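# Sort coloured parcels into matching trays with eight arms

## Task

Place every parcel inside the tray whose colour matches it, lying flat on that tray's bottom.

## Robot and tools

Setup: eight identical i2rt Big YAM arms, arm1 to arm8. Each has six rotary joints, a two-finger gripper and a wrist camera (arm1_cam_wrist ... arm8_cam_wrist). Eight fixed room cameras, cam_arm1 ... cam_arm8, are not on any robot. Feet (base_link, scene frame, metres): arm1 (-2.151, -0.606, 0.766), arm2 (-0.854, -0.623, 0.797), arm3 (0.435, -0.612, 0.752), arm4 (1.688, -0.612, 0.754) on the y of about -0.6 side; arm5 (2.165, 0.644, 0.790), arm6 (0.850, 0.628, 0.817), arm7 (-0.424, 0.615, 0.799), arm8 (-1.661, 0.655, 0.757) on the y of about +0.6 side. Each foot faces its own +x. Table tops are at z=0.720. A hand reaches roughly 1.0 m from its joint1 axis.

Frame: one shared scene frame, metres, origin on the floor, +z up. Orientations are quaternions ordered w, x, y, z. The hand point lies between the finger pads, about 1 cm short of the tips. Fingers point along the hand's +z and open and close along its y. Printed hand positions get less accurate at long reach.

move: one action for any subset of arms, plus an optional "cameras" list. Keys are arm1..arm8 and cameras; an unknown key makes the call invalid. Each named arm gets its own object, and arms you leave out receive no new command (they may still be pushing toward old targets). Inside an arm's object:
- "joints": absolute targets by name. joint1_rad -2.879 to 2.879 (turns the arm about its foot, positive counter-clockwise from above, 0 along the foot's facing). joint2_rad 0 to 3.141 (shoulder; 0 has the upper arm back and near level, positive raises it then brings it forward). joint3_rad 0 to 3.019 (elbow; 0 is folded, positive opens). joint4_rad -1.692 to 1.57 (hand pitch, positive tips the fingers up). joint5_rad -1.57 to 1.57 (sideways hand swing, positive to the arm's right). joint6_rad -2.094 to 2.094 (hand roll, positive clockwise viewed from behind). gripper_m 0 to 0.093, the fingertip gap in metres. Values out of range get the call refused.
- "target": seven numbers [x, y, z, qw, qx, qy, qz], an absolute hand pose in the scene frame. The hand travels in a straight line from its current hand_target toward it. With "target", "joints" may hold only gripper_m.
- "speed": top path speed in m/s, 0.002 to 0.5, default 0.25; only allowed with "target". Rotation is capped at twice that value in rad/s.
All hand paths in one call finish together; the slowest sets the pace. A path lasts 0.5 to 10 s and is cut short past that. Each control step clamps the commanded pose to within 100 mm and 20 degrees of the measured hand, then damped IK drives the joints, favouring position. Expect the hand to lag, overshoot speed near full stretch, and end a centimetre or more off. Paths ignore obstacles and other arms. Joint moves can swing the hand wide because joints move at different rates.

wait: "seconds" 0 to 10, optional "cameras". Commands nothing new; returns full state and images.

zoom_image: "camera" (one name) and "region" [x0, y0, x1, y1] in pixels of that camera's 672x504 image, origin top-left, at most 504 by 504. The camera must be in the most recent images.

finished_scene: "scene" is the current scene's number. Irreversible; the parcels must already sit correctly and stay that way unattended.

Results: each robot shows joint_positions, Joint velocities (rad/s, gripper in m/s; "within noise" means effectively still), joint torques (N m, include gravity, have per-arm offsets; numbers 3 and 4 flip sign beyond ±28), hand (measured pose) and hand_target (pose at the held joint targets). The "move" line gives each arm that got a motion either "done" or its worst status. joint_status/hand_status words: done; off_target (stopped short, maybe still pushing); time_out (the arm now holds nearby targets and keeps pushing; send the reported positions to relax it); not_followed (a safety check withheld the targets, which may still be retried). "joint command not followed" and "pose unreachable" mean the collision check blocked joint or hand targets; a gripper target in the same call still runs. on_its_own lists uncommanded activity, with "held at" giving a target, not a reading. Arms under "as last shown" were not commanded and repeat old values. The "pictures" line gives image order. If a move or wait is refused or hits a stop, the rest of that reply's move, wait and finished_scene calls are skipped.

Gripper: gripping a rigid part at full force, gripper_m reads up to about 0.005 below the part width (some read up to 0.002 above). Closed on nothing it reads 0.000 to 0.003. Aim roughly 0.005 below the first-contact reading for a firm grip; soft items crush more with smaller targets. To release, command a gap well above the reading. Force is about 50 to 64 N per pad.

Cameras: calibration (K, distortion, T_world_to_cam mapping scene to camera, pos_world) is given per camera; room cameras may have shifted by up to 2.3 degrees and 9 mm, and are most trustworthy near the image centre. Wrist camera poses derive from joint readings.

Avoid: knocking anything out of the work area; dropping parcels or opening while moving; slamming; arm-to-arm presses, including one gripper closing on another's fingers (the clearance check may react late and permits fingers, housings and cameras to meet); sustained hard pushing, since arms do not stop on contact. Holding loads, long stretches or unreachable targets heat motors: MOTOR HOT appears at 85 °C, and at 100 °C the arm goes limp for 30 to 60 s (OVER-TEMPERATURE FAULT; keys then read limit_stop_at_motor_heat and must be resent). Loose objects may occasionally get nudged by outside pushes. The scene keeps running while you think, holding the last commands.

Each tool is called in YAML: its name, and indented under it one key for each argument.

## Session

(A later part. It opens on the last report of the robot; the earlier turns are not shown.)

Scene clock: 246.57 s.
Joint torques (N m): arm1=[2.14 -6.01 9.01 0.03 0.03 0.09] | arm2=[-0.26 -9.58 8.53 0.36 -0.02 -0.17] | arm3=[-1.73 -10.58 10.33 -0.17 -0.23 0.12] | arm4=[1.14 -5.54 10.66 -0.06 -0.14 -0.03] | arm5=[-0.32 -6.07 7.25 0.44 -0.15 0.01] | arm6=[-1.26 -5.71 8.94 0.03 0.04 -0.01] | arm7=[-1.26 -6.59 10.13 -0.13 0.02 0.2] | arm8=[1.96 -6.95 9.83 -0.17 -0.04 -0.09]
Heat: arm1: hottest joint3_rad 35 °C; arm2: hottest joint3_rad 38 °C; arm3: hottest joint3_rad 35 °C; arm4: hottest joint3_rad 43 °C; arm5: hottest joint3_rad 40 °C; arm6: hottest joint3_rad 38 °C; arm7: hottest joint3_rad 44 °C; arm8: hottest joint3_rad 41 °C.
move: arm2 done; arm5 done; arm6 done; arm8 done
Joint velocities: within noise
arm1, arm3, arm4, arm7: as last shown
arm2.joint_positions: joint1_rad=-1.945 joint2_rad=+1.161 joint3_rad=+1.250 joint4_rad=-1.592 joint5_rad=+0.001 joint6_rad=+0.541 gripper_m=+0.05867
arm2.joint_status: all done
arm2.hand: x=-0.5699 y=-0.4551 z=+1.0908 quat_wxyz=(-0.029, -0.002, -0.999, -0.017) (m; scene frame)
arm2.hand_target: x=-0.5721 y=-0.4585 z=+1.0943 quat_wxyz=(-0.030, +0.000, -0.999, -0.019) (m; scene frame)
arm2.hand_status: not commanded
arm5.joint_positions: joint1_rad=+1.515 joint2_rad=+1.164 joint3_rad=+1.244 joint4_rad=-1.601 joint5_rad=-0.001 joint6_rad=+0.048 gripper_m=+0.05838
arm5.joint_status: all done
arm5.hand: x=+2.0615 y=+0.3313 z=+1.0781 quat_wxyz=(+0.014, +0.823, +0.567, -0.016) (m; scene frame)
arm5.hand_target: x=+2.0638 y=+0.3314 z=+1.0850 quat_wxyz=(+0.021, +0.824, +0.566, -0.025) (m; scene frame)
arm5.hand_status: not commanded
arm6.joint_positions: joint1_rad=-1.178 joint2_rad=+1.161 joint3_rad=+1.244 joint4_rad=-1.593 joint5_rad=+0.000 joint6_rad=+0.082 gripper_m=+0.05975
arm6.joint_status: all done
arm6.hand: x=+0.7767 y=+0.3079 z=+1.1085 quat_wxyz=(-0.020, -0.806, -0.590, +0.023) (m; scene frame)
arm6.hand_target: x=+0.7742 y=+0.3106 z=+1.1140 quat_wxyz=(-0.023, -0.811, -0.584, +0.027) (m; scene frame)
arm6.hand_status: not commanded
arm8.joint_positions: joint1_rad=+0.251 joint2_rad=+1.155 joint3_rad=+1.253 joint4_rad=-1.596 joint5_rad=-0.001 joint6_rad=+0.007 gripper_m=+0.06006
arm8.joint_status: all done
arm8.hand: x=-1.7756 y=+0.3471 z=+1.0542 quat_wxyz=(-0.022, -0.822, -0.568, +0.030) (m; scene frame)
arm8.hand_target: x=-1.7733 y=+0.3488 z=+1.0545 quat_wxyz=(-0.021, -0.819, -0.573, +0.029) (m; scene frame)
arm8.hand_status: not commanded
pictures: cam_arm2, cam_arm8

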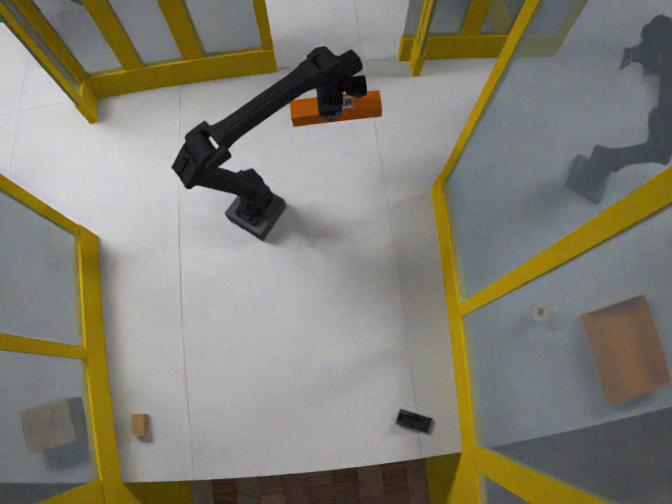

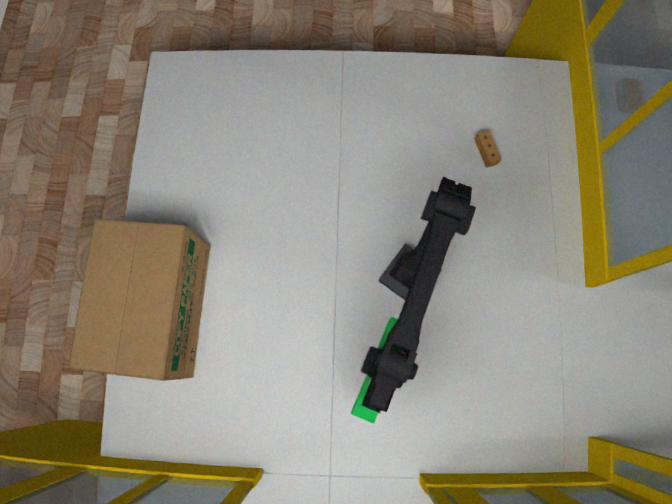

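move:
  arm8: {"target":[-1.90,0.0,0.84,0,0.819,0.574,0],"speed":0.35}
  arm2: {"target":[-0.2,-0.24,0.84,0,0,1,0],"speed":0.35}
  arm6: {"target":[0.70,0.0,0.84,0,0.811,0.584,0],"speed":0.35}
  arm5: {"target":[1.96,0.0,0.84,0,0.824,0.566,0],"speed":0.35}
  cameras: []

move:
  arm8: {"target":[-1.90,0.0,0.743,0,0.819,0.574,0],"speed":0.15}
  arm2: {"target":[-0.2,-0.24,0.743,0,0,1,0],"speed":0.15}
  arm6: {"target":[0.70,0.0,0.743,0,0.811,0.584,0],"speed":0.15}
  arm5: {"target":[1.96,0.0,0.743,0,0.824,0.566,0],"speed":0.15}
  cameras: ["cam_arm3"]

Scene clock: 261.97 s.
Joint torques (N m): arm1=[2.02 -6.07 9.06 0.05 0.03 0.07] | arm2=[-0.26 -28.16 12.29 0.13 0.05 -0.16] | arm3=[-1.79 -10.64 10.32 -0.2 -0.24 0.12] | arm4=[1.14 -5.54 10.66 -0.06 -0.13 -0.03] | arm5=[0.03 -19.14 9.69 -0.29 -0.04 0.06] | arm6=[-1.32 -15.68 11.73 -0.2 0.02 -0.03] | arm7=[-1.2 -6.77 10.21 -0.18 0.02 0.2] | arm8=[2.2 -21.66 14.68 -0.61 -0.02 -0.09]
Heat: arm1: hottest joint3_rad 35 °C; arm2: hottest joint3_rad 38 °C; arm3: hottest joint3_rad 35 °C; arm4: hottest joint3_rad 43 °C; arm5: hottest joint3_rad 40 °C; arm6: hottest joint3_rad 38 °C; arm7: hottest joint3_rad 44 °C; arm8: hottest joint3_rad 39 °C.
move: arm2 off_target; arm5 off_target; arm6 off_target; arm8 off_target
Joint velocities: within noise
arm1.joint_positions: joint1_rad=+1.588 joint2_rad=+1.148 joint3_rad=+1.248 joint4_rad=-1.588 joint5_rad=+0.001 joint6_rad=-0.047 gripper_m=+0.09314
arm1.joint_status: not commanded
arm1.hand: x=-2.0217 y=-0.3015 z=+1.0601 quat_wxyz=(-0.034, +0.569, -0.822, -0.016) (m; scene frame)
arm1.hand_target: x=-2.0262 y=-0.3019 z=+1.0600 quat_wxyz=(-0.028, +0.571, -0.820, -0.014) (m; scene frame)
arm1.hand_status: not commanded
arm2.joint_positions: joint1_rad=-1.945 joint2_rad=+2.540 joint3_rad=+2.521 joint4_rad=-1.575 joint5_rad=+0.001 joint6_rad=+0.541 gripper_m=+0.05868
arm2.joint_status: not commanded
arm2.hand: x=-0.2102 y=-0.2410 z=+0.8334 quat_wxyz=(+0.010, -0.002, -1.000, +0.006) (m; scene frame)
arm2.hand_target: x=-0.2006 y=-0.2404 z=+0.8399 quat_wxyz=(-0.001, +0.000, -1.000, +0.000) (m; scene frame)
arm2.hand_status: off_target (0.012 m and 1.3 deg from the pose sent, 0.496 m and 3.9 deg at the start)
arm3.joint_positions: joint1_rad=-1.355 joint2_rad=+1.172 joint3_rad=+1.238 joint4_rad=-1.588 joint5_rad=+0.003 joint6_rad=-0.100 gripper_m=+0.09306
arm3.joint_status: not commanded
arm3.hand: x=+0.5616 y=-0.3089 z=+1.0396 quat_wxyz=(-0.026, +0.595, -0.803, -0.012) (m; scene frame)
arm3.hand_target: x=+0.5638 y=-0.3140 z=+1.0509 quat_wxyz=(-0.034, +0.583, -0.811, -0.019) (m; scene frame)
arm3.hand_status: not commanded
arm4.joint_positions: joint1_rad=+0.189 joint2_rad=+1.145 joint3_rad=+1.247 joint4_rad=-1.589 joint5_rad=+0.002 joint6_rad=-0.044 gripper_m=+0.09312
arm4.joint_status: not commanded
arm4.hand: x=+1.8284 y=-0.3110 z=+1.0464 quat_wxyz=(-0.028, +0.558, -0.829, -0.020) (m; scene frame)
arm4.hand_target: x=+1.8241 y=-0.3103 z=+1.0461 quat_wxyz=(-0.023, +0.566, -0.824, -0.018) (m; scene frame)
arm4.hand_status: not commanded
arm5.joint_positions: joint1_rad=+1.517 joint2_rad=+2.214 joint3_rad=+1.914 joint4_rad=-1.305 joint5_rad=-0.001 joint6_rad=+0.051 gripper_m=+0.05837
arm5.joint_status: not commanded
arm5.hand: x=+1.9601 y=+0.0168 z=+0.8199 quat_wxyz=(-0.012, +0.824, +0.567, +0.017) (m; scene frame)
arm5.hand_target: x=+1.9604 y=+0.0010 z=+0.8403 quat_wxyz=(+0.000, +0.824, +0.566, +0.000) (m; scene frame)
arm5.hand_status: off_target (0.026 m and 2.4 deg from the pose sent, 0.420 m and 2.5 deg at the start)
arm6.joint_positions: joint1_rad=-1.178 joint2_rad=+2.153 joint3_rad=+1.738 joint4_rad=-1.190 joint5_rad=+0.000 joint6_rad=+0.082 gripper_m=+0.05975
arm6.joint_status: not commanded
arm6.hand: x=+0.7096 y=+0.0164 z=+0.8267 quat_wxyz=(+0.012, -0.807, -0.590, -0.013) (m; scene frame)
arm6.hand_target: x=+0.7002 y=+0.0008 z=+0.8404 quat_wxyz=(+0.000, -0.811, -0.584, +0.000) (m; scene frame)
arm6.hand_status: off_target (0.023 m and 2.2 deg from the pose sent, 0.416 m and 3.6 deg at the start)
arm7.joint_positions: joint1_rad=-1.125 joint2_rad=+1.151 joint3_rad=+1.251 joint4_rad=-1.589 joint5_rad=-0.002 joint6_rad=+0.120 gripper_m=+0.09310
arm7.joint_status: not commanded
arm7.hand: x=-0.4873 y=+0.2907 z=+1.0956 quat_wxyz=(-0.027, -0.808, -0.588, +0.029) (m; scene frame)
arm7.hand_target: x=-0.4898 y=+0.2943 z=+1.0952 quat_wxyz=(-0.023, -0.814, -0.580, +0.025) (m; scene frame)
arm7.hand_status: not commanded
arm8.joint_positions: joint1_rad=+0.252 joint2_rad=+2.254 joint3_rad=+2.091 joint4_rad=-1.434 joint5_rad=-0.001 joint6_rad=+0.007 gripper_m=+0.06006
arm8.joint_status: not commanded
arm8.hand: x=-1.8984 y=+0.0138 z=+0.8315 quat_wxyz=(+0.007, -0.822, -0.569, -0.011) (m; scene frame)
arm8.hand_target: x=-1.8997 y=+0.0007 z=+0.8400 quat_wxyz=(+0.000, -0.819, -0.574, +0.000) (m; scene frame)
arm8.hand_status: off_target (0.016 m and 1.6 deg from the pose sent, 0.426 m and 4.3 deg at the start)
pictures: none
No camera images: "cameras" was empty.

Scene clock: 263.30 s.
Joint torques (N m): arm1=[1.9 -6.24 9.03 -0.02 0.03 0.07] | arm2=[-0.21 -28.34 9.16 0.8 0.03 -0.16] | arm3=[-1.73 -10.58 10.33 -0.17 -0.24 0.12] | arm4=[1.14 -5.54 10.65 -0.06 -0.14 -0.03] | arm5=[-0.03 -18.78 6.52 0.9 -0.08 0.04] | arm6=[-1.2 -15.97 7.72 0.57 0.08 -0.03] | arm7=[-1.03 -6.77 10.17 -0.14 0.01 0.2] | arm8=[2.2 -22.12 9.96 0.28 -0.07 -0.11]
Heat: arm1: hottest joint3_rad 35 °C; arm2: hottest joint3_rad 38 °C; arm3: hottest joint3_rad 35 °C; arm4: hottest joint3_rad 43 °C; arm5: hottest joint3_rad 40 °C; arm6: hottest joint3_rad 38 °C; arm7: hottest joint3_rad 44 °C; arm8: hottest joint3_rad 39 °C.
move: arm2 done; arm5 done; arm6 done; arm8 done
Joint velocities: within noise
arm1, arm3, arm4, arm7: as last shown
arm2.joint_positions: joint1_rad=-1.945 joint2_rad=+2.594 joint3_rad=+2.408 joint4_rad=-1.389 joint5_rad=+0.001 joint6_rad=+0.541 gripper_m=+0.05868
arm2.joint_status: not commanded
arm2.hand: x=-0.2051 y=-0.2379 z=+0.7505 quat_wxyz=(+0.002, -0.002, -1.000, +0.001) (m; scene frame)
arm2.hand_target: x=-0.2002 y=-0.2401 z=+0.7432 quat_wxyz=(+0.000, +0.000, -1.000, +0.000) (m; scene frame)
arm2.hand_status: done (0.009 m and 0.4 deg from the pose sent, 0.091 m and 1.3 deg at the start)
arm5.joint_positions: joint1_rad=+1.517 joint2_rad=+2.300 joint3_rad=+1.872 joint4_rad=-1.145 joint5_rad=+0.000 joint6_rad=+0.051 gripper_m=+0.05838
arm5.joint_status: not commanded
arm5.hand: x=+1.9565 y=+0.0058 z=+0.7488 quat_wxyz=(-0.002, +0.824, +0.567, +0.004) (m; scene frame)
arm5.hand_target: x=+1.9601 y=+0.0001 z=+0.7432 quat_wxyz=(+0.000, +0.824, +0.566, +0.000) (m; scene frame)
arm5.hand_status: done (0.009 m and 0.5 deg from the pose sent, 0.079 m and 2.4 deg at the start)
arm6.joint_positions: joint1_rad=-1.179 joint2_rad=+2.273 joint3_rad=+1.721 joint4_rad=-1.029 joint5_rad=-0.001 joint6_rad=+0.082 gripper_m=+0.05975
arm6.joint_status: not commanded
arm6.hand: x=+0.7062 y=+0.0037 z=+0.7465 quat_wxyz=(+0.003, -0.807, -0.590, -0.004) (m; scene frame)
arm6.hand_target: x=+0.7001 y=+0.0001 z=+0.7430 quat_wxyz=(+0.000, -0.811, -0.584, +0.000) (m; scene frame)
arm6.hand_status: done (0.008 m and 1.0 deg from the pose sent, 0.086 m and 2.2 deg at the start)
arm8.joint_positions: joint1_rad=+0.253 joint2_rad=+2.329 joint3_rad=+2.015 joint4_rad=-1.255 joint5_rad=+0.000 joint6_rad=+0.006 gripper_m=+0.06006
arm8.joint_status: not commanded
arm8.hand: x=-1.9017 y=+0.0031 z=+0.7528 quat_wxyz=(-0.001, -0.822, -0.569, +0.001) (m; scene frame)
arm8.hand_target: x=-1.8999 y=+0.0002 z=+0.7431 quat_wxyz=(+0.000, -0.819, -0.574, +0.000) (m; scene frame)
arm8.hand_status: done (0.010 m and 0.6 deg from the pose sent, 0.090 m and 1.6 deg at the start)
pictures: cam_arm3

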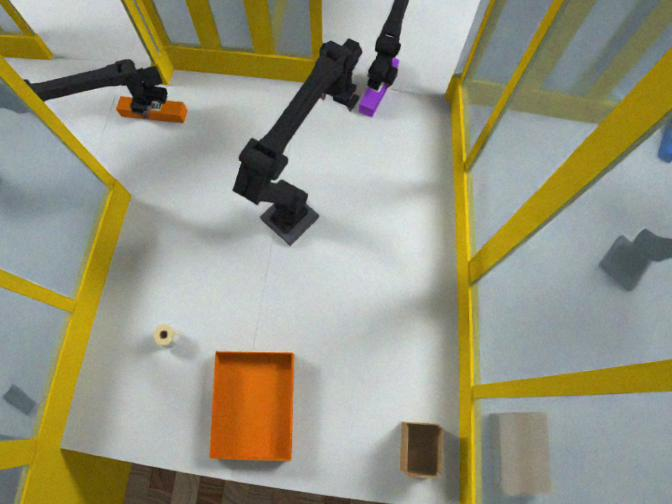

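move:
  arm2: {"joints":{"gripper_m":0.093}}
  arm5: {"joints":{"gripper_m":0.093}}
  arm6: {"joints":{"gripper_m":0.093}}
  arm8: {"joints":{"gripper_m":0.093}}
  cameras: []

move:
  arm8: {"target":[-1.90,0.0,0.88,0,0.819,0.574,0],"speed":0.35}
  arm2: {"target":[-0.2,-0.24,0.88,0,0,1,0],"speed":0.35}
  arm6: {"target":[0.70,0.0,0.88,0,0.811,0.584,0],"speed":0.35}
  arm5: {"target":[1.96,0.0,0.88,0,0.824,0.566,0],"speed":0.35}
  cameras: []

move:
  arm8: {"joints":{"joint2_rad":1.15,"joint3_rad":1.25,"joint4_rad":-1.6}}
  arm2: {"joints":{"joint2_rad":1.15,"joint3_rad":1.25,"joint4_rad":-1.6,"joint1_rad":-2.21,"joint6_rad":0.272}}
  arm6: {"joints":{"joint2_rad":1.15,"joint3_rad":1.25,"joint4_rad":-1.6}}
  arm5: {"joints":{"joint2_rad":1.15,"joint3_rad":1.25,"joint4_rad":-1.6}}
  cameras: []

move:
  arm1: {"target":[-1.901,0.012,0.82,0,-0.569,0.822,0],"speed":0.35}
  arm3: {"target":[0.706,0.012,0.82,0,-0.588,0.809,0],"speed":0.35}
  arm4: {"target":[1.956,0.015,0.82,0,-0.566,0.824,0],"speed":0.35}
  cameras: ["arm1_cam_wrist","arm3_cam_wrist","arm4_cam_wrist"]

Scene clock: 287.60 s.
Joint torques (N m): arm1=[2.14 -6.07 9.05 -0.05 0.05 0.05] | arm2=[-0.44 -28.4 9.07 0.81 0.04 -0.16] | arm3=[-1.61 -10.52 10.33 -0.18 -0.22 0.12] | arm4=[1.14 -5.54 10.66 -0.08 -0.14 -0.03] | arm5=[-0.32 -18.96 6.71 0.77 -0.07 0.03] | arm6=[-1.14 -16.15 7.71 0.54 0.08 -0.04] | arm7=[-1.08 -6.59 10.21 -0.14 0.01 0.2] | arm8=[2.08 -22.18 9.98 0.14 -0.06 -0.1]
Heat: arm1: hottest joint3_rad 35 °C; arm2: hottest joint3_rad 40 °C; arm3: hottest joint3_rad 35 °C; arm4: hottest joint3_rad 44 °C; arm5: hottest joint3_rad 39 °C; arm6: hottest joint3_rad 38 °C; arm7: hottest joint3_rad 44 °C; arm8: hottest joint3_rad 38 °C.
move: arm2 done; arm5 done; arm6 done; arm8 done
Joint velocities: within noise
arm1, arm3, arm4, arm7: as last shown
arm2.joint_positions: joint1_rad=-1.945 joint2_rad=+2.594 joint3_rad=+2.408 joint4_rad=-1.389 joint5_rad=+0.001 joint6_rad=+0.541 gripper_m=+0.09281
arm2.joint_status: all done
arm2.hand: x=-0.2051 y=-0.2379 z=+0.7505 quat_wxyz=(+0.002, -0.002, -1.000, +0.001) (m; scene frame)
arm2.hand_target: x=-0.2002 y=-0.2401 z=+0.7432 quat_wxyz=(+0.000, +0.000, -1.000, +0.000) (m; scene frame)
arm2.hand_status: not commanded
arm5.joint_positions: joint1_rad=+1.517 joint2_rad=+2.301 joint3_rad=+1.872 joint4_rad=-1.143 joint5_rad=+0.000 joint6_rad=+0.052 gripper_m=+0.09278
arm5.joint_status: all done
arm5.hand: x=+1.9563 y=+0.0053 z=+0.7483 quat_wxyz=(-0.002, +0.824, +0.567, +0.003) (m; scene frame)
arm5.hand_target: x=+1.9601 y=+0.0001 z=+0.7431 quat_wxyz=(+0.000, +0.824, +0.566, +0.000) (m; scene frame)
arm5.hand_status: not commanded
arm6.joint_positions: joint1_rad=-1.179 joint2_rad=+2.273 joint3_rad=+1.721 joint4_rad=-1.029 joint5_rad=-0.001 joint6_rad=+0.082 gripper_m=+0.09279
arm6.joint_status: all done
arm6.hand: x=+0.7062 y=+0.0037 z=+0.7465 quat_wxyz=(+0.003, -0.807, -0.590, -0.004) (m; scene frame)
arm6.hand_target: x=+0.7001 y=+0.0001 z=+0.7431 quat_wxyz=(+0.000, -0.811, -0.584, +0.000) (m; scene frame)
arm6.hand_status: not commanded
arm8.joint_positions: joint1_rad=+0.253 joint2_rad=+2.329 joint3_rad=+2.015 joint4_rad=-1.255 joint5_rad=+0.000 joint6_rad=+0.006 gripper_m=+0.09283
arm8.joint_status: all done
arm8.hand: x=-1.9017 y=+0.0031 z=+0.7528 quat_wxyz=(-0.001, -0.822, -0.569, +0.001) (m; scene frame)
arm8.hand_target: x=-1.8999 y=+0.0002 z=+0.7431 quat_wxyz=(+0.000, -0.819, -0.574, +0.000) (m; scene frame)
arm8.hand_status: not commanded
pictures: none
No camera images: "cameras" was empty.

Scene clock: 289.20 s.
Joint torques (N m): arm1=[1.85 -5.89 8.88 -0.02 0.06 0.11] | arm2=[-0.26 -27.58 11.74 0.17 0.04 -0.16] | arm3=[-1.85 -10.52 10.35 -0.17 -0.24 0.11] | arm4=[1.14 -5.54 10.65 -0.06 -0.14 -0.03] | arm5=[-0.5 -18.37 9.18 -0.16 -0.06 0.01] | arm6=[-1.2 -16.85 11.33 -0.21 0.08 -0.03] | arm7=[-1.03 -6.71 10.15 -0.16 0.02 0.2] | arm8=[2.14 -21.48 14.41 -0.57 -0.07 -0.11]
Heat: arm1: hottest joint3_rad 35 °C; arm2: hottest joint3_rad 40 °C; arm3: hottest joint3_rad 35 °C; arm4: hottest joint3_rad 44 °C; arm5: hottest joint3_rad 39 °C; arm6: hottest joint3_rad 38 °C; arm7: hottest joint3_rad 44 °C; arm8: hottest joint3_rad 38 °C.
move: arm2 done; arm5 off_target; arm6 off_target; arm8 off_target
Joint velocities: within noise
arm1, arm3, arm4, arm7: as last shown
arm2.joint_positions: joint1_rad=-1.945 joint2_rad=+2.535 joint3_rad=+2.635 joint4_rad=-1.670 joint5_rad=+0.001 joint6_rad=+0.541 gripper_m=+0.09292
arm2.joint_status: not commanded
arm2.hand: x=-0.2074 y=-0.2394 z=+0.8805 quat_wxyz=(-0.001, -0.002, -1.000, +0.000) (m; scene frame)
arm2.hand_target: x=-0.2005 y=-0.2403 z=+0.8799 quat_wxyz=(-0.005, +0.000, -1.000, -0.003) (m; scene frame)
arm2.hand_status: done (0.007 m and 0.3 deg from the pose sent, 0.130 m and 0.4 deg at the start; pose on its path clipped on 5 of 48 steps; a joint's target at an end of its range on 25 of 48 steps)
arm5.joint_positions: joint1_rad=+1.517 joint2_rad=+2.180 joint3_rad=+1.986 joint4_rad=-1.393 joint5_rad=+0.000 joint6_rad=+0.052 gripper_m=+0.09288
arm5.joint_status: not commanded
arm5.hand: x=+1.9581 y=+0.0115 z=+0.8683 quat_wxyz=(-0.007, +0.824, +0.566, +0.010) (m; scene frame)
arm5.hand_target: x=+1.9602 y=+0.0005 z=+0.8801 quat_wxyz=(+0.000, +0.824, +0.566, +0.000) (m; scene frame)
arm5.hand_status: off_target (0.017 m and 1.4 deg from the pose sent, 0.132 m and 0.4 deg at the start; pose on its path clipped on 5 of 48 steps)
arm6.joint_positions: joint1_rad=-1.179 joint2_rad=+2.130 joint3_rad=+1.794 joint4_rad=-1.274 joint5_rad=-0.001 joint6_rad=+0.082 gripper_m=+0.09288
arm6.joint_status: not commanded
arm6.hand: x=+0.7084 y=+0.0134 z=+0.8609 quat_wxyz=(+0.013, -0.807, -0.590, -0.015) (m; scene frame)
arm6.hand_target: x=+0.7003 y=+0.0008 z=+0.8803 quat_wxyz=(+0.000, -0.811, -0.584, +0.000) (m; scene frame)
arm6.hand_status: off_target (0.025 m and 2.4 deg from the pose sent, 0.134 m and 1.0 deg at the start; pose on its path clipped on 5 of 48 steps)
arm8.joint_positions: joint1_rad=+0.253 joint2_rad=+2.241 joint3_rad=+2.181 joint4_rad=-1.530 joint5_rad=+0.000 joint6_rad=+0.006 gripper_m=+0.09293
arm8.joint_status: not commanded
arm8.hand: x=-1.8988 y=+0.0111 z=+0.8746 quat_wxyz=(+0.005, -0.822, -0.569, -0.008) (m; scene frame)
arm8.hand_target: x=-1.8997 y=+0.0005 z=+0.8800 quat_wxyz=(+0.000, -0.819, -0.574, +0.000) (m; scene frame)
arm8.hand_status: off_target (0.012 m and 1.2 deg from the pose sent, 0.127 m and 0.6 deg at the start; pose on its path clipped on 6 of 48 steps)
pictures: none
No camera images: "cameras" was empty.

Scene clock: 291.33 s.
Joint torques (N m): arm1=[2.14 -6.01 9.06 0.02 0.04 0.06] | arm2=[-0.26 -9.05 8.4 0.65 0 -0.19] | arm3=[-1.61 -10.58 10.35 -0.18 -0.24 0.11] | arm4=[1.14 -5.54 10.65 -0.06 -0.14 -0.03] | arm5=[-0.62 -5.19 7.16 0.12 -0.07 0.04] | arm6=[-1.14 -5.71 8.76 0.05 0.08 -0.03] | arm7=[-1.14 -6.65 10.18 -0.13 0.03 0.21] | arm8=[2.08 -7.65 9.66 -0.25 -0.07 -0.11]
Heat: arm1: hottest joint3_rad 35 °C; arm2: hottest joint3_rad 40 °C; arm3: hottest joint3_rad 35 °C; arm4: hottest joint3_rad 44 °C; arm5: hottest joint3_rad 39 °C; arm6: hottest joint3_rad 38 °C; arm7: hottest joint3_rad 44 °C; arm8: hottest joint3_rad 38 °C.
move: arm2 done; arm5 done; arm6 done; arm8 done
Joint velocities: within noise
arm1, arm3, arm4, arm7: as last shown
arm2.joint_positions: joint1_rad=-2.204 joint2_rad=+1.156 joint3_rad=+1.251 joint4_rad=-1.600 joint5_rad=+0.002 joint6_rad=+0.286 gripper_m=+0.09292
arm2.joint_status: all done
arm2.hand: x=-0.5388 y=-0.5343 z=+1.0929 quat_wxyz=(-0.032, -0.004, -0.999, -0.009) (m; scene frame)
arm2.hand_target: x=-0.5393 y=-0.5364 z=+1.0941 quat_wxyz=(-0.034, -0.001, -0.999, -0.010) (m; scene frame)
arm2.hand_status: not commanded
arm5.joint_positions: joint1_rad=+1.517 joint2_rad=+1.156 joint3_rad=+1.246 joint4_rad=-1.593 joint5_rad=+0.000 joint6_rad=+0.052 gripper_m=+0.09288
arm5.joint_status: all done
arm5.hand: x=+2.0614 y=+0.3301 z=+1.0816 quat_wxyz=(+0.019, +0.824, +0.566, -0.024) (m; scene frame)
arm5.hand_target: x=+2.0644 y=+0.3311 z=+1.0849 quat_wxyz=(+0.020, +0.824, +0.566, -0.025) (m; scene frame)
arm5.hand_status: not commanded
arm6.joint_positions: joint1_rad=-1.179 joint2_rad=+1.160 joint3_rad=+1.246 joint4_rad=-1.594 joint5_rad=-0.001 joint6_rad=+0.082 gripper_m=+0.09288
arm6.joint_status: all done
arm6.hand: x=+0.7763 y=+0.3077 z=+1.1095 quat_wxyz=(-0.021, -0.807, -0.590, +0.024) (m; scene frame)
arm6.hand_target: x=+0.7742 y=+0.3107 z=+1.1139 quat_wxyz=(-0.023, -0.811, -0.584, +0.027) (m; scene frame)
arm6.hand_status: not commanded
arm8.joint_positions: joint1_rad=+0.253 joint2_rad=+1.162 joint3_rad=+1.254 joint4_rad=-1.595 joint5_rad=+0.000 joint6_rad=+0.006 gripper_m=+0.09293
arm8.joint_status: all done
arm8.hand: x=-1.7757 y=+0.3455 z=+1.0527 quat_wxyz=(-0.020, -0.822, -0.569, +0.028) (m; scene frame)
arm8.hand_target: x=-1.7731 y=+0.3488 z=+1.0546 quat_wxyz=(-0.021, -0.818, -0.574, +0.029) (m; scene frame)
arm8.hand_status: not commanded
pictures: none
No camera images: "cameras" was empty.

Scene clock: 293.70 s.
Joint torques (N m): arm1=[1.9 -19.08 11.92 -0.23 -0.02 0.05] | arm2=[-0.26 -9.05 8.4 0.65 0 -0.19] | arm3=[-1.67 -23.88 13.74 -0.27 -0.28 0.01] | arm4=[1.44 -17.32 14.24 -0.2 0.01 0.11] | arm5=[0.03 -5.3 7.16 0.13 -0.07 0.04] | arm6=[-1.26 -5.71 8.76 0.08 0.08 -0.03] | arm7=[-0.97 -6.77 10.22 -0.14 0.02 0.2] | arm8=[2.26 -7.53 9.63 -0.2 -0.08 -0.09]
Heat: arm1: hottest joint3_rad 35 °C; arm2: hottest joint3_rad 40 °C; arm3: hottest joint3_rad 35 °C; arm4: hottest joint3_rad 44 °C; arm5: hottest joint3_rad 39 °C; arm6: hottest joint3_rad 38 °C; arm7: hottest joint3_rad 44 °C; arm8: hottest joint3_rad 38 °C.
move: arm1 off_target; arm3 off_target; arm4 off_target
Joint velocities: within noise
arm1.joint_positions: joint1_rad=+1.596 joint2_rad=+2.162 joint3_rad=+1.876 joint4_rad=-1.294 joint5_rad=-0.004 joint6_rad=-0.034 gripper_m=+0.09314
arm1.joint_status: not commanded
arm1.hand: x=-1.8978 y=-0.0032 z=+0.8141 quat_wxyz=(+0.006, +0.567, -0.824, +0.006) (m; scene frame)
arm1.hand_target: x=-1.9012 y=+0.0114 z=+0.8201 quat_wxyz=(+0.000, +0.569, -0.822, +0.000) (m; scene frame)
arm1.hand_status: off_target (0.017 m and 1.0 deg from the pose sent, 0.413 m and 4.3 deg at the start)
arm2, arm5, arm6, arm7, arm8: as last shown
arm3.joint_positions: joint1_rad=-1.357 joint2_rad=+2.225 joint3_rad=+1.965 joint4_rad=-1.357 joint5_rad=+0.002 joint6_rad=-0.100 gripper_m=+0.09306
arm3.joint_status: not commanded
arm3.hand: x=+0.6925 y=+0.0001 z=+0.8026 quat_wxyz=(+0.015, +0.595, -0.804, +0.012) (m; scene frame)
arm3.hand_target: x=+0.7058 y=+0.0109 z=+0.8202 quat_wxyz=(-0.001, +0.588, -0.809, +0.000) (m; scene frame)
arm3.hand_status: off_target (0.025 m and 2.4 deg from the pose sent, 0.415 m and 3.4 deg at the start)
arm4.joint_positions: joint1_rad=+0.204 joint2_rad=+2.177 joint3_rad=+1.962 joint4_rad=-1.352 joint5_rad=+0.005 joint6_rad=-0.043 gripper_m=+0.09312
arm4.joint_status: not commanded
arm4.hand: x=+1.9588 y=-0.0006 z=+0.8199 quat_wxyz=(+0.005, +0.564, -0.826, +0.002) (m; scene frame)
arm4.hand_target: x=+1.9556 y=+0.0144 z=+0.8200 quat_wxyz=(-0.001, +0.566, -0.824, +0.000) (m; scene frame)
arm4.hand_status: off_target (0.016 m and 0.7 deg from the pose sent, 0.417 m and 4.1 deg at the start)
pictures: arm1_cam_wrist, arm3_cam_wrist, arm4_cam_wrist
camera_calibration:
arm1_cam_wrist: T_world_to_cam=[[0.928468, -0.371405, -0.00229607, 1.76373], [-0.299082, -0.751307, 0.588292, -1.04428], [-0.22022, -0.545524, -0.808645, 0.365228], [0, 0, 0, 1]] pos_world=[-1.86947, 0.0697267, 0.91373]
arm3_cam_wrist: T_world_to_cam=[[0.954779, -0.29713, 0.0105034, -0.670749], [-0.240935, -0.752539, 0.61289, -0.319152], [-0.174204, -0.587706, -0.790098, 0.878872], [0, 0, 0, 1]] pos_world=[0.716626, 0.0770442, 0.897046]
arm4_cam_wrist: T_world_to_cam=[[0.936399, -0.350826, 0.00886491, -1.84426], [-0.288346, -0.754742, 0.589255, 0.0859989], [-0.200035, -0.554334, -0.807898, 1.17877], [0, 0, 0, 1]] pos_world=[1.98756, 0.0713264, 0.918004]

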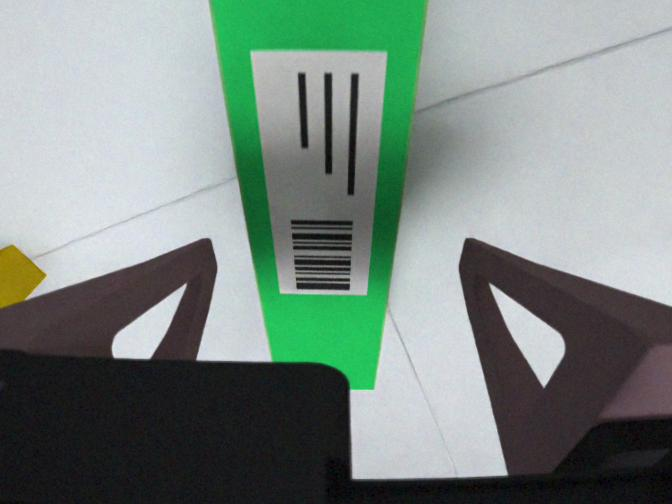

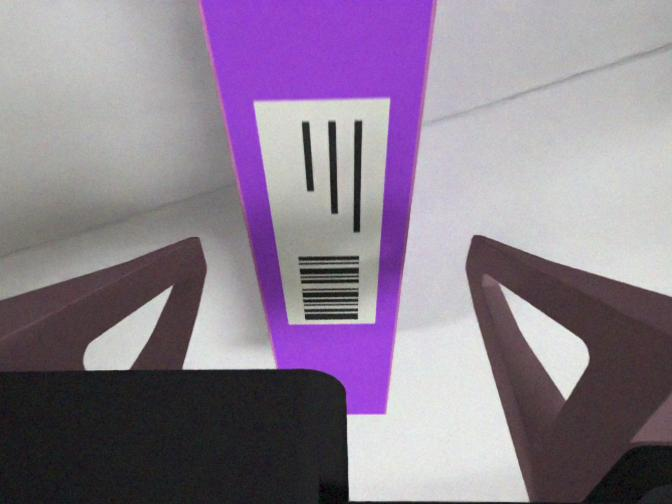

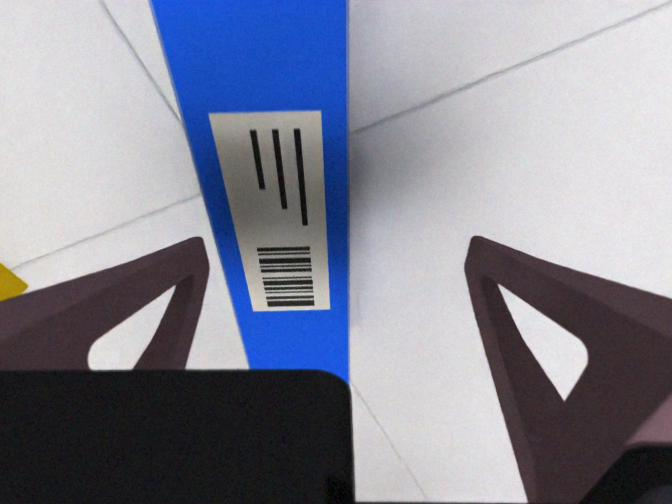

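move:
  arm1: {"target":[-1.911,-0.008,0.742,0,-0.569,0.822,0],"speed":0.2}
  arm3: {"target":[0.69,-0.013,0.742,0,-0.588,0.809,0],"speed":0.2}
  arm4: {"target":[1.929,-0.016,0.742,0,-0.581,0.814,0],"speed":0.2}
  cameras: ["arm1_cam_wrist","arm3_cam_wrist","arm4_cam_wrist"]

move:
  arm1: {"joints":{"gripper_m":0.05}}
  arm3: {"joints":{"gripper_m":0.05}}
  arm4: {"joints":{"gripper_m":0.05}}
  cameras: []

move:
  arm1: {"target":[-1.911,-0.008,0.89,0,-0.569,0.822,0],"speed":0.3}
  arm3: {"target":[0.69,-0.013,0.89,0,-0.588,0.809,0],"speed":0.3}
  arm4: {"target":[1.929,-0.016,0.89,0,-0.581,0.814,0],"speed":0.3}
  cameras: []

move:
  arm1: {"joints":{"joint2_rad":1.15,"joint3_rad":1.25,"joint4_rad":-1.6}}
  arm3: {"joints":{"joint2_rad":1.15,"joint3_rad":1.25,"joint4_rad":-1.6}}
  arm4: {"joints":{"joint2_rad":1.15,"joint3_rad":1.25,"joint4_rad":-1.6}}
  cameras: []

move:
  arm1: {"joints":{"joint1_rad":-1.538,"joint6_rad":-0.02}}
  arm3: {"joints":{"joint1_rad":0.346,"joint6_rad":-0.265}}
  arm4: {"joints":{"joint1_rad":-1.885,"joint6_rad":0.017}}
  cameras: []

move:
  arm1: {"target":[-2.407,-1.231,0.86,0,0.824,0.566,0],"speed":0.35}
  arm3: {"target":[-0.2,-0.44,0.84,0,1,0,0],"speed":0.35}
  arm4: {"target":[2.110,-1.183,0.86,0,0.457,0.889,0],"speed":0.35}
  cameras: ["cam_arm1","cam_arm4"]

Scene clock: 330.07 s.
Joint torques (N m): arm1=[2.08 -18.96 7.41 0.7 -0.02 0.08] | arm2=[-0.26 -9.05 8.4 0.66 0 -0.2] | arm3=[-1.08 -24 8.38 0.61 -0.27 0.08] | arm4=[-0.21 -16.79 9.14 0.46 0.01 -0.04] | arm5=[-0.26 -5.36 7.2 0.28 -0.08 0.07] | arm6=[-1.14 -5.71 8.75 0.09 0.08 -0.03] | arm7=[-1.03 -6.71 10.17 -0.16 0.02 0.2] | arm8=[2.49 -7.82 9.65 -0.18 -0.09 -0.09]
Heat: arm1: hottest joint3_rad 38 °C; arm2: hottest joint3_rad 40 °C; arm3: hottest joint2_rad 37 °C; arm4: hottest joint3_rad 52 °C; arm5: hottest joint3_rad 37 °C; arm6: hottest joint3_rad 37 °C; arm7: hottest joint3_rad 44 °C; arm8: hottest joint3_rad 37 °C.
move: arm1 off_target; arm3 done; arm4 off_target
Joint velocities: within noise
arm1.joint_positions: joint1_rad=+1.599 joint2_rad=+2.184 joint3_rad=+1.749 joint4_rad=-1.117 joint5_rad=-0.004 joint6_rad=-0.031 gripper_m=+0.09314
arm1.joint_status: not commanded
arm1.hand: x=-1.9024 y=-0.0101 z=+0.7544 quat_wxyz=(-0.005, +0.567, -0.824, -0.001) (m; scene frame)
arm1.hand_target: x=-1.9110 y=-0.0083 z=+0.7423 quat_wxyz=(+0.000, +0.569, -0.822, +0.000) (m; scene frame)
arm1.hand_status: off_target (0.015 m and 0.6 deg from the pose sent, 0.073 m and 1.0 deg at the start)
arm2, arm5, arm6, arm7, arm8: as last shown
arm2.joint_positions: joint1_rad=-2.204 joint2_rad=+1.156 joint3_rad=+1.251 joint4_rad=-1.600 joint5_rad=+0.002 joint6_rad=+0.285 gripper_m=+0.09292
arm2.hand_target: x=-0.5393 y=-0.5364 z=+1.0941 quat_wxyz=(-0.034, +0.000, -0.999, -0.010) (m; scene frame)
arm3.joint_positions: joint1_rad=-1.357 joint2_rad=+2.225 joint3_rad=+1.791 joint4_rad=-1.163 joint5_rad=+0.001 joint6_rad=-0.100 gripper_m=+0.09306
arm3.joint_status: not commanded
arm3.hand: x=+0.6860 y=-0.0158 z=+0.7399 quat_wxyz=(+0.007, +0.595, -0.804, +0.006) (m; scene frame)
arm3.hand_target: x=+0.6901 y=-0.0131 z=+0.7421 quat_wxyz=(+0.000, +0.588, -0.809, +0.000) (m; scene frame)
arm3.hand_status: done (0.005 m and 1.4 deg from the pose sent, 0.062 m and 2.4 deg at the start)
arm4.joint_positions: joint1_rad=+0.237 joint2_rad=+2.148 joint3_rad=+1.743 joint4_rad=-1.127 joint5_rad=+0.005 joint6_rad=-0.043 gripper_m=+0.09311
arm4.joint_status: not commanded
arm4.hand: x=+1.9295 y=-0.0125 z=+0.7593 quat_wxyz=(-0.010, +0.578, -0.816, -0.008) (m; scene frame)
arm4.hand_target: x=+1.9289 y=-0.0163 z=+0.7423 quat_wxyz=(+0.000, +0.581, -0.814, +0.000) (m; scene frame)
arm4.hand_status: off_target (0.018 m and 1.5 deg from the pose sent, 0.085 m and 2.5 deg at the start)
pictures: arm1_cam_wrist, arm3_cam_wrist, arm4_cam_wrist
camera_calibration:
arm1_cam_wrist: T_world_to_cam=[[0.928425, -0.371516, -0.00180772, 1.76489], [-0.305122, -0.765263, 0.56681, -1.01109], [-0.211962, -0.525689, -0.823847, 0.339576], [0, 0, 0, 1]] pos_world=[-1.8751, 0.0604505, 0.856042]
arm3_cam_wrist: T_world_to_cam=[[0.954716, -0.297274, 0.0120464, -0.669729], [-0.245414, -0.763984, 0.596741, -0.279345], [-0.168192, -0.572675, -0.802343, 0.823955], [0, 0, 0, 1]] pos_world=[0.709428, 0.0593508, 0.835859]
arm4_cam_wrist: T_world_to_cam=[[0.947563, -0.319388, 0.0107266, -1.84303], [-0.270164, -0.782692, 0.560717, 0.0905044], [-0.170691, -0.534213, -0.827938, 1.07616], [0, 0, 0, 1]] pos_world=[1.95453, 0.0570961, 0.86002]

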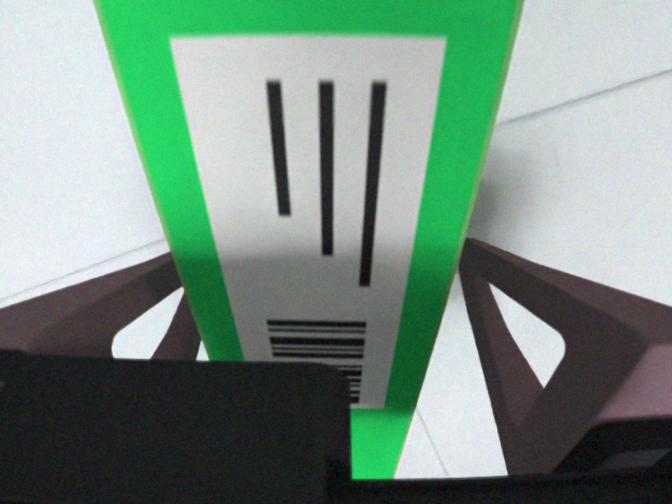

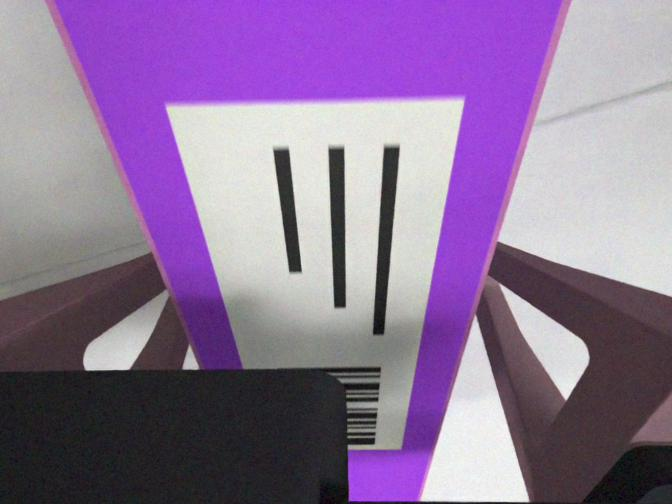

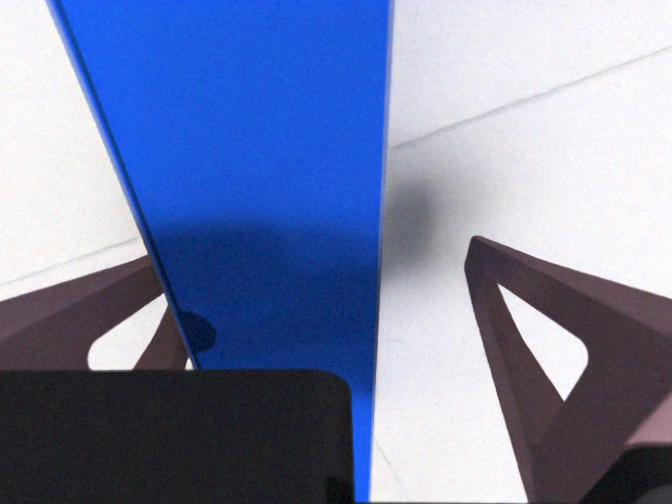

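Scene clock: 330.70 s.
Joint torques (N m): arm1=[2.26 -18.61 7.34 0.73 -0.02 0.09] | arm2=[-0.26 -9.05 8.39 0.66 0 -0.2] | arm3=[-1.08 -23.88 8.39 0.58 -0.25 0.09] | arm4=[0.09 -16.73 9.16 0.47 0 -0.03] | arm5=[-0.32 -5.77 7.1 0.31 -0.07 0.04] | arm6=[-1.2 -5.77 8.76 0.06 0.08 -0.03] | arm7=[-1.08 -6.89 10.15 -0.16 0.03 0.2] | arm8=[2.2 -7.53 9.62 -0.13 -0.06 -0.09]
Heat: arm1: hottest joint3_rad 38 °C; arm2: hottest joint3_rad 40 °C; arm3: hottest joint2_rad 37 °C; arm4: hottest joint3_rad 52 °C; arm5: hottest joint3_rad 37 °C; arm6: hottest joint3_rad 37 °C; arm7: hottest joint3_rad 44 °C; arm8: hottest joint3_rad 37 °C.
move: arm1 off_target; arm3 off_target; arm4 off_target
Joint velocities: within noise
arm1.joint_positions: joint1_rad=+1.599 joint2_rad=+2.184 joint3_rad=+1.749 joint4_rad=-1.117 joint5_rad=-0.005 joint6_rad=-0.031 gripper_m=+0.05928
arm1.joint_status: gripper_m off_target (ended at +0.05931, target +0.05000)
arm1.hand: x=-1.9027 y=-0.0100 z=+0.7544 quat_wxyz=(-0.005, +0.567, -0.824, -0.002) (m; scene frame)
arm1.hand_target: x=-1.9110 y=-0.0083 z=+0.7423 quat_wxyz=(+0.000, +0.569, -0.822, +0.000) (m; scene frame)
arm1.hand_status: not commanded
arm2, arm5, arm6, arm7, arm8: as last shown
arm3.joint_positions: joint1_rad=-1.357 joint2_rad=+2.225 joint3_rad=+1.791 joint4_rad=-1.162 joint5_rad=+0.001 joint6_rad=-0.100 gripper_m=+0.05868
arm3.joint_status: gripper_m off_target (ended at +0.05871, target +0.05000)
arm3.hand: x=+0.6859 y=-0.0156 z=+0.7399 quat_wxyz=(+0.007, +0.595, -0.804, +0.006) (m; scene frame)
arm3.hand_target: x=+0.6901 y=-0.0130 z=+0.7421 quat_wxyz=(+0.000, +0.588, -0.809, +0.000) (m; scene frame)
arm3.hand_status: not commanded
arm4.joint_positions: joint1_rad=+0.237 joint2_rad=+2.148 joint3_rad=+1.743 joint4_rad=-1.127 joint5_rad=+0.005 joint6_rad=-0.043 gripper_m=+0.05669
arm4.joint_status: gripper_m off_target (ended at +0.05672, target +0.05000)
arm4.hand: x=+1.9295 y=-0.0125 z=+0.7593 quat_wxyz=(-0.010, +0.578, -0.816, -0.008) (m; scene frame)
arm4.hand_target: x=+1.9289 y=-0.0163 z=+0.7423 quat_wxyz=(+0.000, +0.581, -0.814, +0.000) (m; scene frame)
arm4.hand_status: not commanded
pictures: none
No camera images: "cameras" was empty.

Scene clock: 332.20 s.
Joint torques (N m): arm1=[1.79 -17.9 11.77 -0.13 0 0.06] | arm2=[-0.32 -9 8.39 0.66 0 -0.19] | arm3=[-1.08 -24.23 14.06 -0.32 -0.25 0.07] | arm4=[0.26 -16.56 13.98 -0.25 0.01 -0.01] | arm5=[-0.26 -5.6 7.12 0.09 -0.08 0.06] | arm6=[-1.2 -5.71 8.76 0.05 0.08 -0.04] | arm7=[-0.91 -6.59 10.19 -0.14 0.03 0.2] | arm8=[2.08 -7.47 9.61 -0.24 -0.07 -0.09]
Heat: arm1: hottest joint3_rad 38 °C; arm2: hottest joint3_rad 40 °C; arm3: hottest joint2_rad 37 °C; arm4: hottest joint3_rad 52 °C; arm5: hottest joint3_rad 37 °C; arm6: hottest joint3_rad 37 °C; arm7: hottest joint3_rad 44 °C; arm8: hottest joint3_rad 37 °C.
move: arm1 off_target; arm3 off_target; arm4 off_target
Joint velocities: within noise
arm1.joint_positions: joint1_rad=+1.599 joint2_rad=+2.051 joint3_rad=+1.884 joint4_rad=-1.406 joint5_rad=-0.005 joint6_rad=-0.031 gripper_m=+0.05928
arm1.joint_status: not commanded
arm1.hand: x=-1.9081 y=-0.0204 z=+0.8866 quat_wxyz=(+0.004, +0.567, -0.824, +0.003) (m; scene frame)
arm1.hand_target: x=-1.9112 y=-0.0084 z=+0.8901 quat_wxyz=(+0.000, +0.569, -0.822, +0.000) (m; scene frame)
arm1.hand_status: off_target (0.013 m and 0.6 deg from the pose sent, 0.136 m and 0.6 deg at the start)
arm2, arm5, arm6, arm8: as last shown
arm3.joint_positions: joint1_rad=-1.357 joint2_rad=+2.113 joint3_rad=+1.931 joint4_rad=-1.452 joint5_rad=+0.001 joint6_rad=-0.100 gripper_m=+0.05868
arm3.joint_status: not commanded
arm3.hand: x=+0.6809 y=-0.0266 z=+0.8617 quat_wxyz=(+0.023, +0.594, -0.804, +0.016) (m; scene frame)
arm3.hand_target: x=+0.6895 y=-0.0144 z=+0.8902 quat_wxyz=(+0.000, +0.588, -0.809, +0.000) (m; scene frame)
arm3.hand_status: off_target (0.033 m and 3.4 deg from the pose sent, 0.150 m and 1.4 deg at the start; pose on its path clipped on 8 of 45 steps)
arm4.joint_positions: joint1_rad=+0.237 joint2_rad=+2.032 joint3_rad=+1.889 joint4_rad=-1.430 joint5_rad=+0.005 joint6_rad=-0.043 gripper_m=+0.05669
arm4.joint_status: not commanded
arm4.hand: x=+1.9246 y=-0.0272 z=+0.8842 quat_wxyz=(+0.007, +0.578, -0.816, +0.004) (m; scene frame)
arm4.hand_target: x=+1.9288 y=-0.0165 z=+0.8900 quat_wxyz=(+0.000, +0.581, -0.814, +0.000) (m; scene frame)
arm4.hand_status: off_target (0.013 m and 1.0 deg from the pose sent, 0.131 m and 1.5 deg at the start)
arm7.joint_positions: joint1_rad=-1.125 joint2_rad=+1.151 joint3_rad=+1.251 joint4_rad=-1.589 joint5_rad=-0.002 joint6_rad=+0.120 gripper_m=+0.09310
arm7.joint_status: not commanded
arm7.hand: x=-0.4873 y=+0.2907 z=+1.0956 quat_wxyz=(-0.027, -0.808, -0.588, +0.029) (m; scene frame)
arm7.hand_target: x=-0.4898 y=+0.2943 z=+1.0952 quat_wxyz=(-0.023, -0.814, -0.580, +0.025) (m; scene frame)
arm7.hand_status: not commanded
pictures: none
No camera images: "cameras" was empty.

Scene clock: 333.87 s.
Joint torques (N m): arm1=[1.9 -6.24 8.21 0.09 0 0.06] | arm2=[-0.26 -9.05 8.4 0.66 0 -0.2] | arm3=[-1.03 -9.17 9.61 0.03 -0.26 0.07] | arm4=[0.15 -6.36 9.85 0.12 0.01 -0.02] | arm5=[-0.44 -5.89 7.01 0.27 -0.06 0.01] | arm6=[-1.26 -5.71 8.76 0.06 0.08 -0.03] | arm7=[-0.91 -6.83 10.21 -0.13 0.02 0.21] | arm8=[2.14 -7.59 9.65 -0.18 -0.07 -0.11]
Heat: arm1: hottest joint3_rad 38 °C; arm2: hottest joint3_rad 40 °C; arm3: hottest joint2_rad 36 °C; arm4: hottest joint3_rad 52 °C; arm5: hottest joint3_rad 37 °C; arm6: hottest joint3_rad 37 °C; arm7: hottest joint3_rad 44 °C; arm8: hottest joint3_rad 37 °C.
move: arm1 done; arm3 done; arm4 done
Joint velocities: within noise
arm1.joint_positions: joint1_rad=+1.599 joint2_rad=+1.148 joint3_rad=+1.258 joint4_rad=-1.593 joint5_rad=-0.005 joint6_rad=-0.031 gripper_m=+0.05928
arm1.joint_status: all done
arm1.hand: x=-2.0256 y=-0.2986 z=+1.0640 quat_wxyz=(-0.034, +0.567, -0.823, -0.021) (m; scene frame)
arm1.hand_target: x=-2.0305 y=-0.3001 z=+1.0599 quat_wxyz=(-0.026, +0.569, -0.822, -0.017) (m; scene frame)
arm1.hand_status: not commanded
arm2, arm5, arm6, arm7, arm8: as last shown
arm3.joint_positions: joint1_rad=-1.357 joint2_rad=+1.158 joint3_rad=+1.246 joint4_rad=-1.594 joint5_rad=+0.001 joint6_rad=-0.100 gripper_m=+0.05868
arm3.joint_status: all done
arm3.hand: x=+0.5613 y=-0.3106 z=+1.0473 quat_wxyz=(-0.033, +0.594, -0.803, -0.017) (m; scene frame)
arm3.hand_target: x=+0.5617 y=-0.3131 z=+1.0509 quat_wxyz=(-0.034, +0.588, -0.808, -0.020) (m; scene frame)
arm3.hand_status: not commanded
arm4.joint_positions: joint1_rad=+0.237 joint2_rad=+1.154 joint3_rad=+1.256 joint4_rad=-1.594 joint5_rad=+0.005 joint6_rad=-0.043 gripper_m=+0.05669
arm4.joint_status: all done
arm4.hand: x=+1.8153 y=-0.3028 z=+1.0471 quat_wxyz=(-0.027, +0.578, -0.816, -0.018) (m; scene frame)
arm4.hand_target: x=+1.8141 y=-0.3062 z=+1.0460 quat_wxyz=(-0.024, +0.581, -0.814, -0.015) (m; scene frame)
arm4.hand_status: not commanded
pictures: none
No camera images: "cameras" was empty.

Scene clock: 336.37 s.
Joint torques (N m): arm1=[0.26 -6.59 8.17 0.1 0.04 0.09] | arm2=[-0.26 -9.05 8.39 0.65 0 -0.19] | arm3=[0.5 -9.35 9.57 0.01 -0.2 -0.2] | arm4=[-1.26 -6.18 9.87 0.14 -0.02 0.11] | arm5=[-0.09 -5.83 7.13 0.17 -0.07 0.03] | arm6=[-1.2 -5.71 8.76 0.08 0.08 -0.03] | arm7=[-1.2 -6.59 10.24 -0.14 0.03 0.21] | arm8=[2.26 -7.77 9.58 -0.21 -0.06 -0.09]
Heat: arm1: hottest joint3_rad 38 °C; arm2: hottest joint3_rad 40 °C; arm3: hottest joint2_rad 36 °C; arm4: hottest joint3_rad 52 °C; arm5: hottest joint3_rad 37 °C; arm6: hottest joint3_rad 37 °C; arm7: hottest joint3_rad 44 °C; arm8: hottest joint3_rad 37 °C.
move: arm1 done; arm3 done; arm4 done
Joint velocities: within noise
arm1.joint_positions: joint1_rad=-1.526 joint2_rad=+1.157 joint3_rad=+1.258 joint4_rad=-1.593 joint5_rad=-0.006 joint6_rad=-0.026 gripper_m=+0.05931
arm1.joint_status: all done
arm1.hand: x=-2.2744 y=-0.9109 z=+1.0669 quat_wxyz=(-0.030, -0.819, -0.571, +0.033) (m; scene frame)
arm1.hand_target: x=-2.2761 y=-0.9052 z=+1.0653 quat_wxyz=(-0.028, -0.825, -0.564, +0.029) (m; scene frame)
arm1.hand_status: not commanded
arm2, arm5, arm6, arm7, arm8: as last shown
arm3.joint_positions: joint1_rad=+0.332 joint2_rad=+1.158 joint3_rad=+1.246 joint4_rad=-1.594 joint5_rad=-0.001 joint6_rad=-0.250 gripper_m=+0.05864
arm3.joint_status: all done
arm3.hand: x=+0.1178 y=-0.5229 z=+1.0436 quat_wxyz=(-0.011, +0.999, -0.014, -0.029) (m; scene frame)
arm3.hand_target: x=+0.1185 y=-0.5283 z=+1.0472 quat_wxyz=(-0.011, +0.999, +0.001, -0.032) (m; scene frame)
arm3.hand_status: not commanded
arm4.joint_positions: joint1_rad=-1.873 joint2_rad=+1.154 joint3_rad=+1.256 joint4_rad=-1.594 joint5_rad=+0.006 joint6_rad=+0.010 gripper_m=+0.05676
arm4.joint_status: all done
arm4.hand: x=+1.8896 y=-0.8723 z=+1.0518 quat_wxyz=(-0.031, -0.448, -0.893, +0.027) (m; scene frame)
arm4.hand_target: x=+1.8842 y=-0.8719 z=+1.0508 quat_wxyz=(-0.027, -0.457, -0.889, +0.026) (m; scene frame)
arm4.hand_status: not commanded
pictures: none
No camera images: "cameras" was empty.

Scene clock: 339.00 s.
Joint torques (N m): arm1=[1.08 -19.25 12.33 -0.23 0.18 0.1] | arm2=[-0.26 -9.05 8.39 0.66 0 -0.19] | arm3=[0.38 -23.3 13.85 -0.43 -0.26 -0.23] | arm4=[-1.79 -18.37 14.97 -0.21 -0.15 0.04] | arm5=[0.09 -5.48 7.1 0.1 -0.12 -0.01] | arm6=[-1.2 -5.77 8.76 0.05 0.08 -0.03] | arm7=[-1.03 -6.77 10.17 -0.14 0.03 0.2] | arm8=[2.2 -7.65 9.57 -0.2 -0.08 -0.1]
Heat: arm1: hottest joint3_rad 38 °C; arm2: hottest joint3_rad 40 °C; arm3: hottest joint2_rad 35 °C; arm4: hottest joint3_rad 52 °C; arm5: hottest joint3_rad 37 °C; arm6: hottest joint3_rad 37 °C; arm7: hottest joint3_rad 44 °C; arm8: hottest joint3_rad 37 °C.
move: arm1 off_target; arm3 off_target; arm4 off_target
Joint velocities: within noise
arm1.joint_positions: joint1_rad=-1.526 joint2_rad=+2.184 joint3_rad=+1.988 joint4_rad=-1.404 joint5_rad=+0.004 joint6_rad=-0.026 gripper_m=+0.05931
arm1.joint_status: not commanded
arm1.hand: x=-2.3982 y=-1.2206 z=+0.8523 quat_wxyz=(+0.005, -0.820, -0.572, -0.010) (m; scene frame)
arm1.hand_target: x=-2.4069 y=-1.2304 z=+0.8602 quat_wxyz=(+0.000, -0.824, -0.566, +0.001) (m; scene frame)
arm1.hand_status: off_target (0.016 m and 1.4 deg from the pose sent, 0.404 m and 5.2 deg at the start)
arm2, arm5, arm6, arm7, arm8: as last shown
arm3.joint_positions: joint1_rad=+0.332 joint2_rad=+2.134 joint3_rad=+1.872 joint4_rad=-1.350 joint5_rad=-0.004 joint6_rad=-0.250 gripper_m=+0.05864
arm3.joint_status: not commanded
arm3.hand: x=-0.1805 y=-0.4363 z=+0.8188 quat_wxyz=(+0.004, +1.000, -0.014, +0.022) (m; scene frame)
arm3.hand_target: x=-0.1987 y=-0.4406 z=+0.8402 quat_wxyz=(+0.000, +1.000, +0.000, +0.000) (m; scene frame)
arm3.hand_status: off_target (0.029 m and 3.1 deg from the pose sent, 0.386 m and 3.9 deg at the start)
arm4.joint_positions: joint1_rad=-1.878 joint2_rad=+2.283 joint3_rad=+2.224 joint4_rad=-1.528 joint5_rad=-0.013 joint6_rad=+0.010 gripper_m=+0.05676
arm4.joint_status: not commanded
arm4.hand: x=+2.1102 y=-1.1673 z=+0.8589 quat_wxyz=(+0.007, -0.451, -0.893, -0.002) (m; scene frame)
arm4.hand_target: x=+2.1094 y=-1.1824 z=+0.8601 quat_wxyz=(-0.001, -0.457, -0.889, +0.000) (m; scene frame)
arm4.hand_status: off_target (0.016 m and 1.2 deg from the pose sent, 0.426 m and 4.8 deg at the start)
pictures: cam_arm1, cam_arm4

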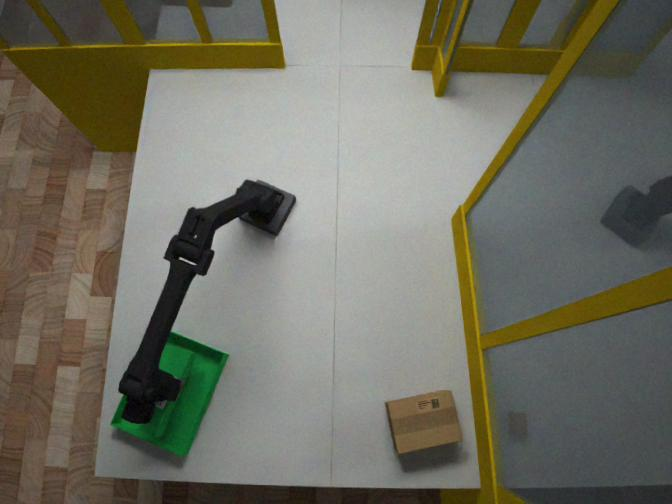

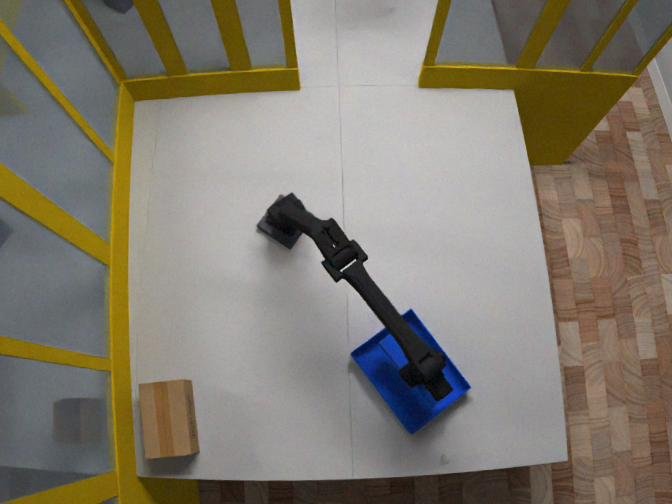

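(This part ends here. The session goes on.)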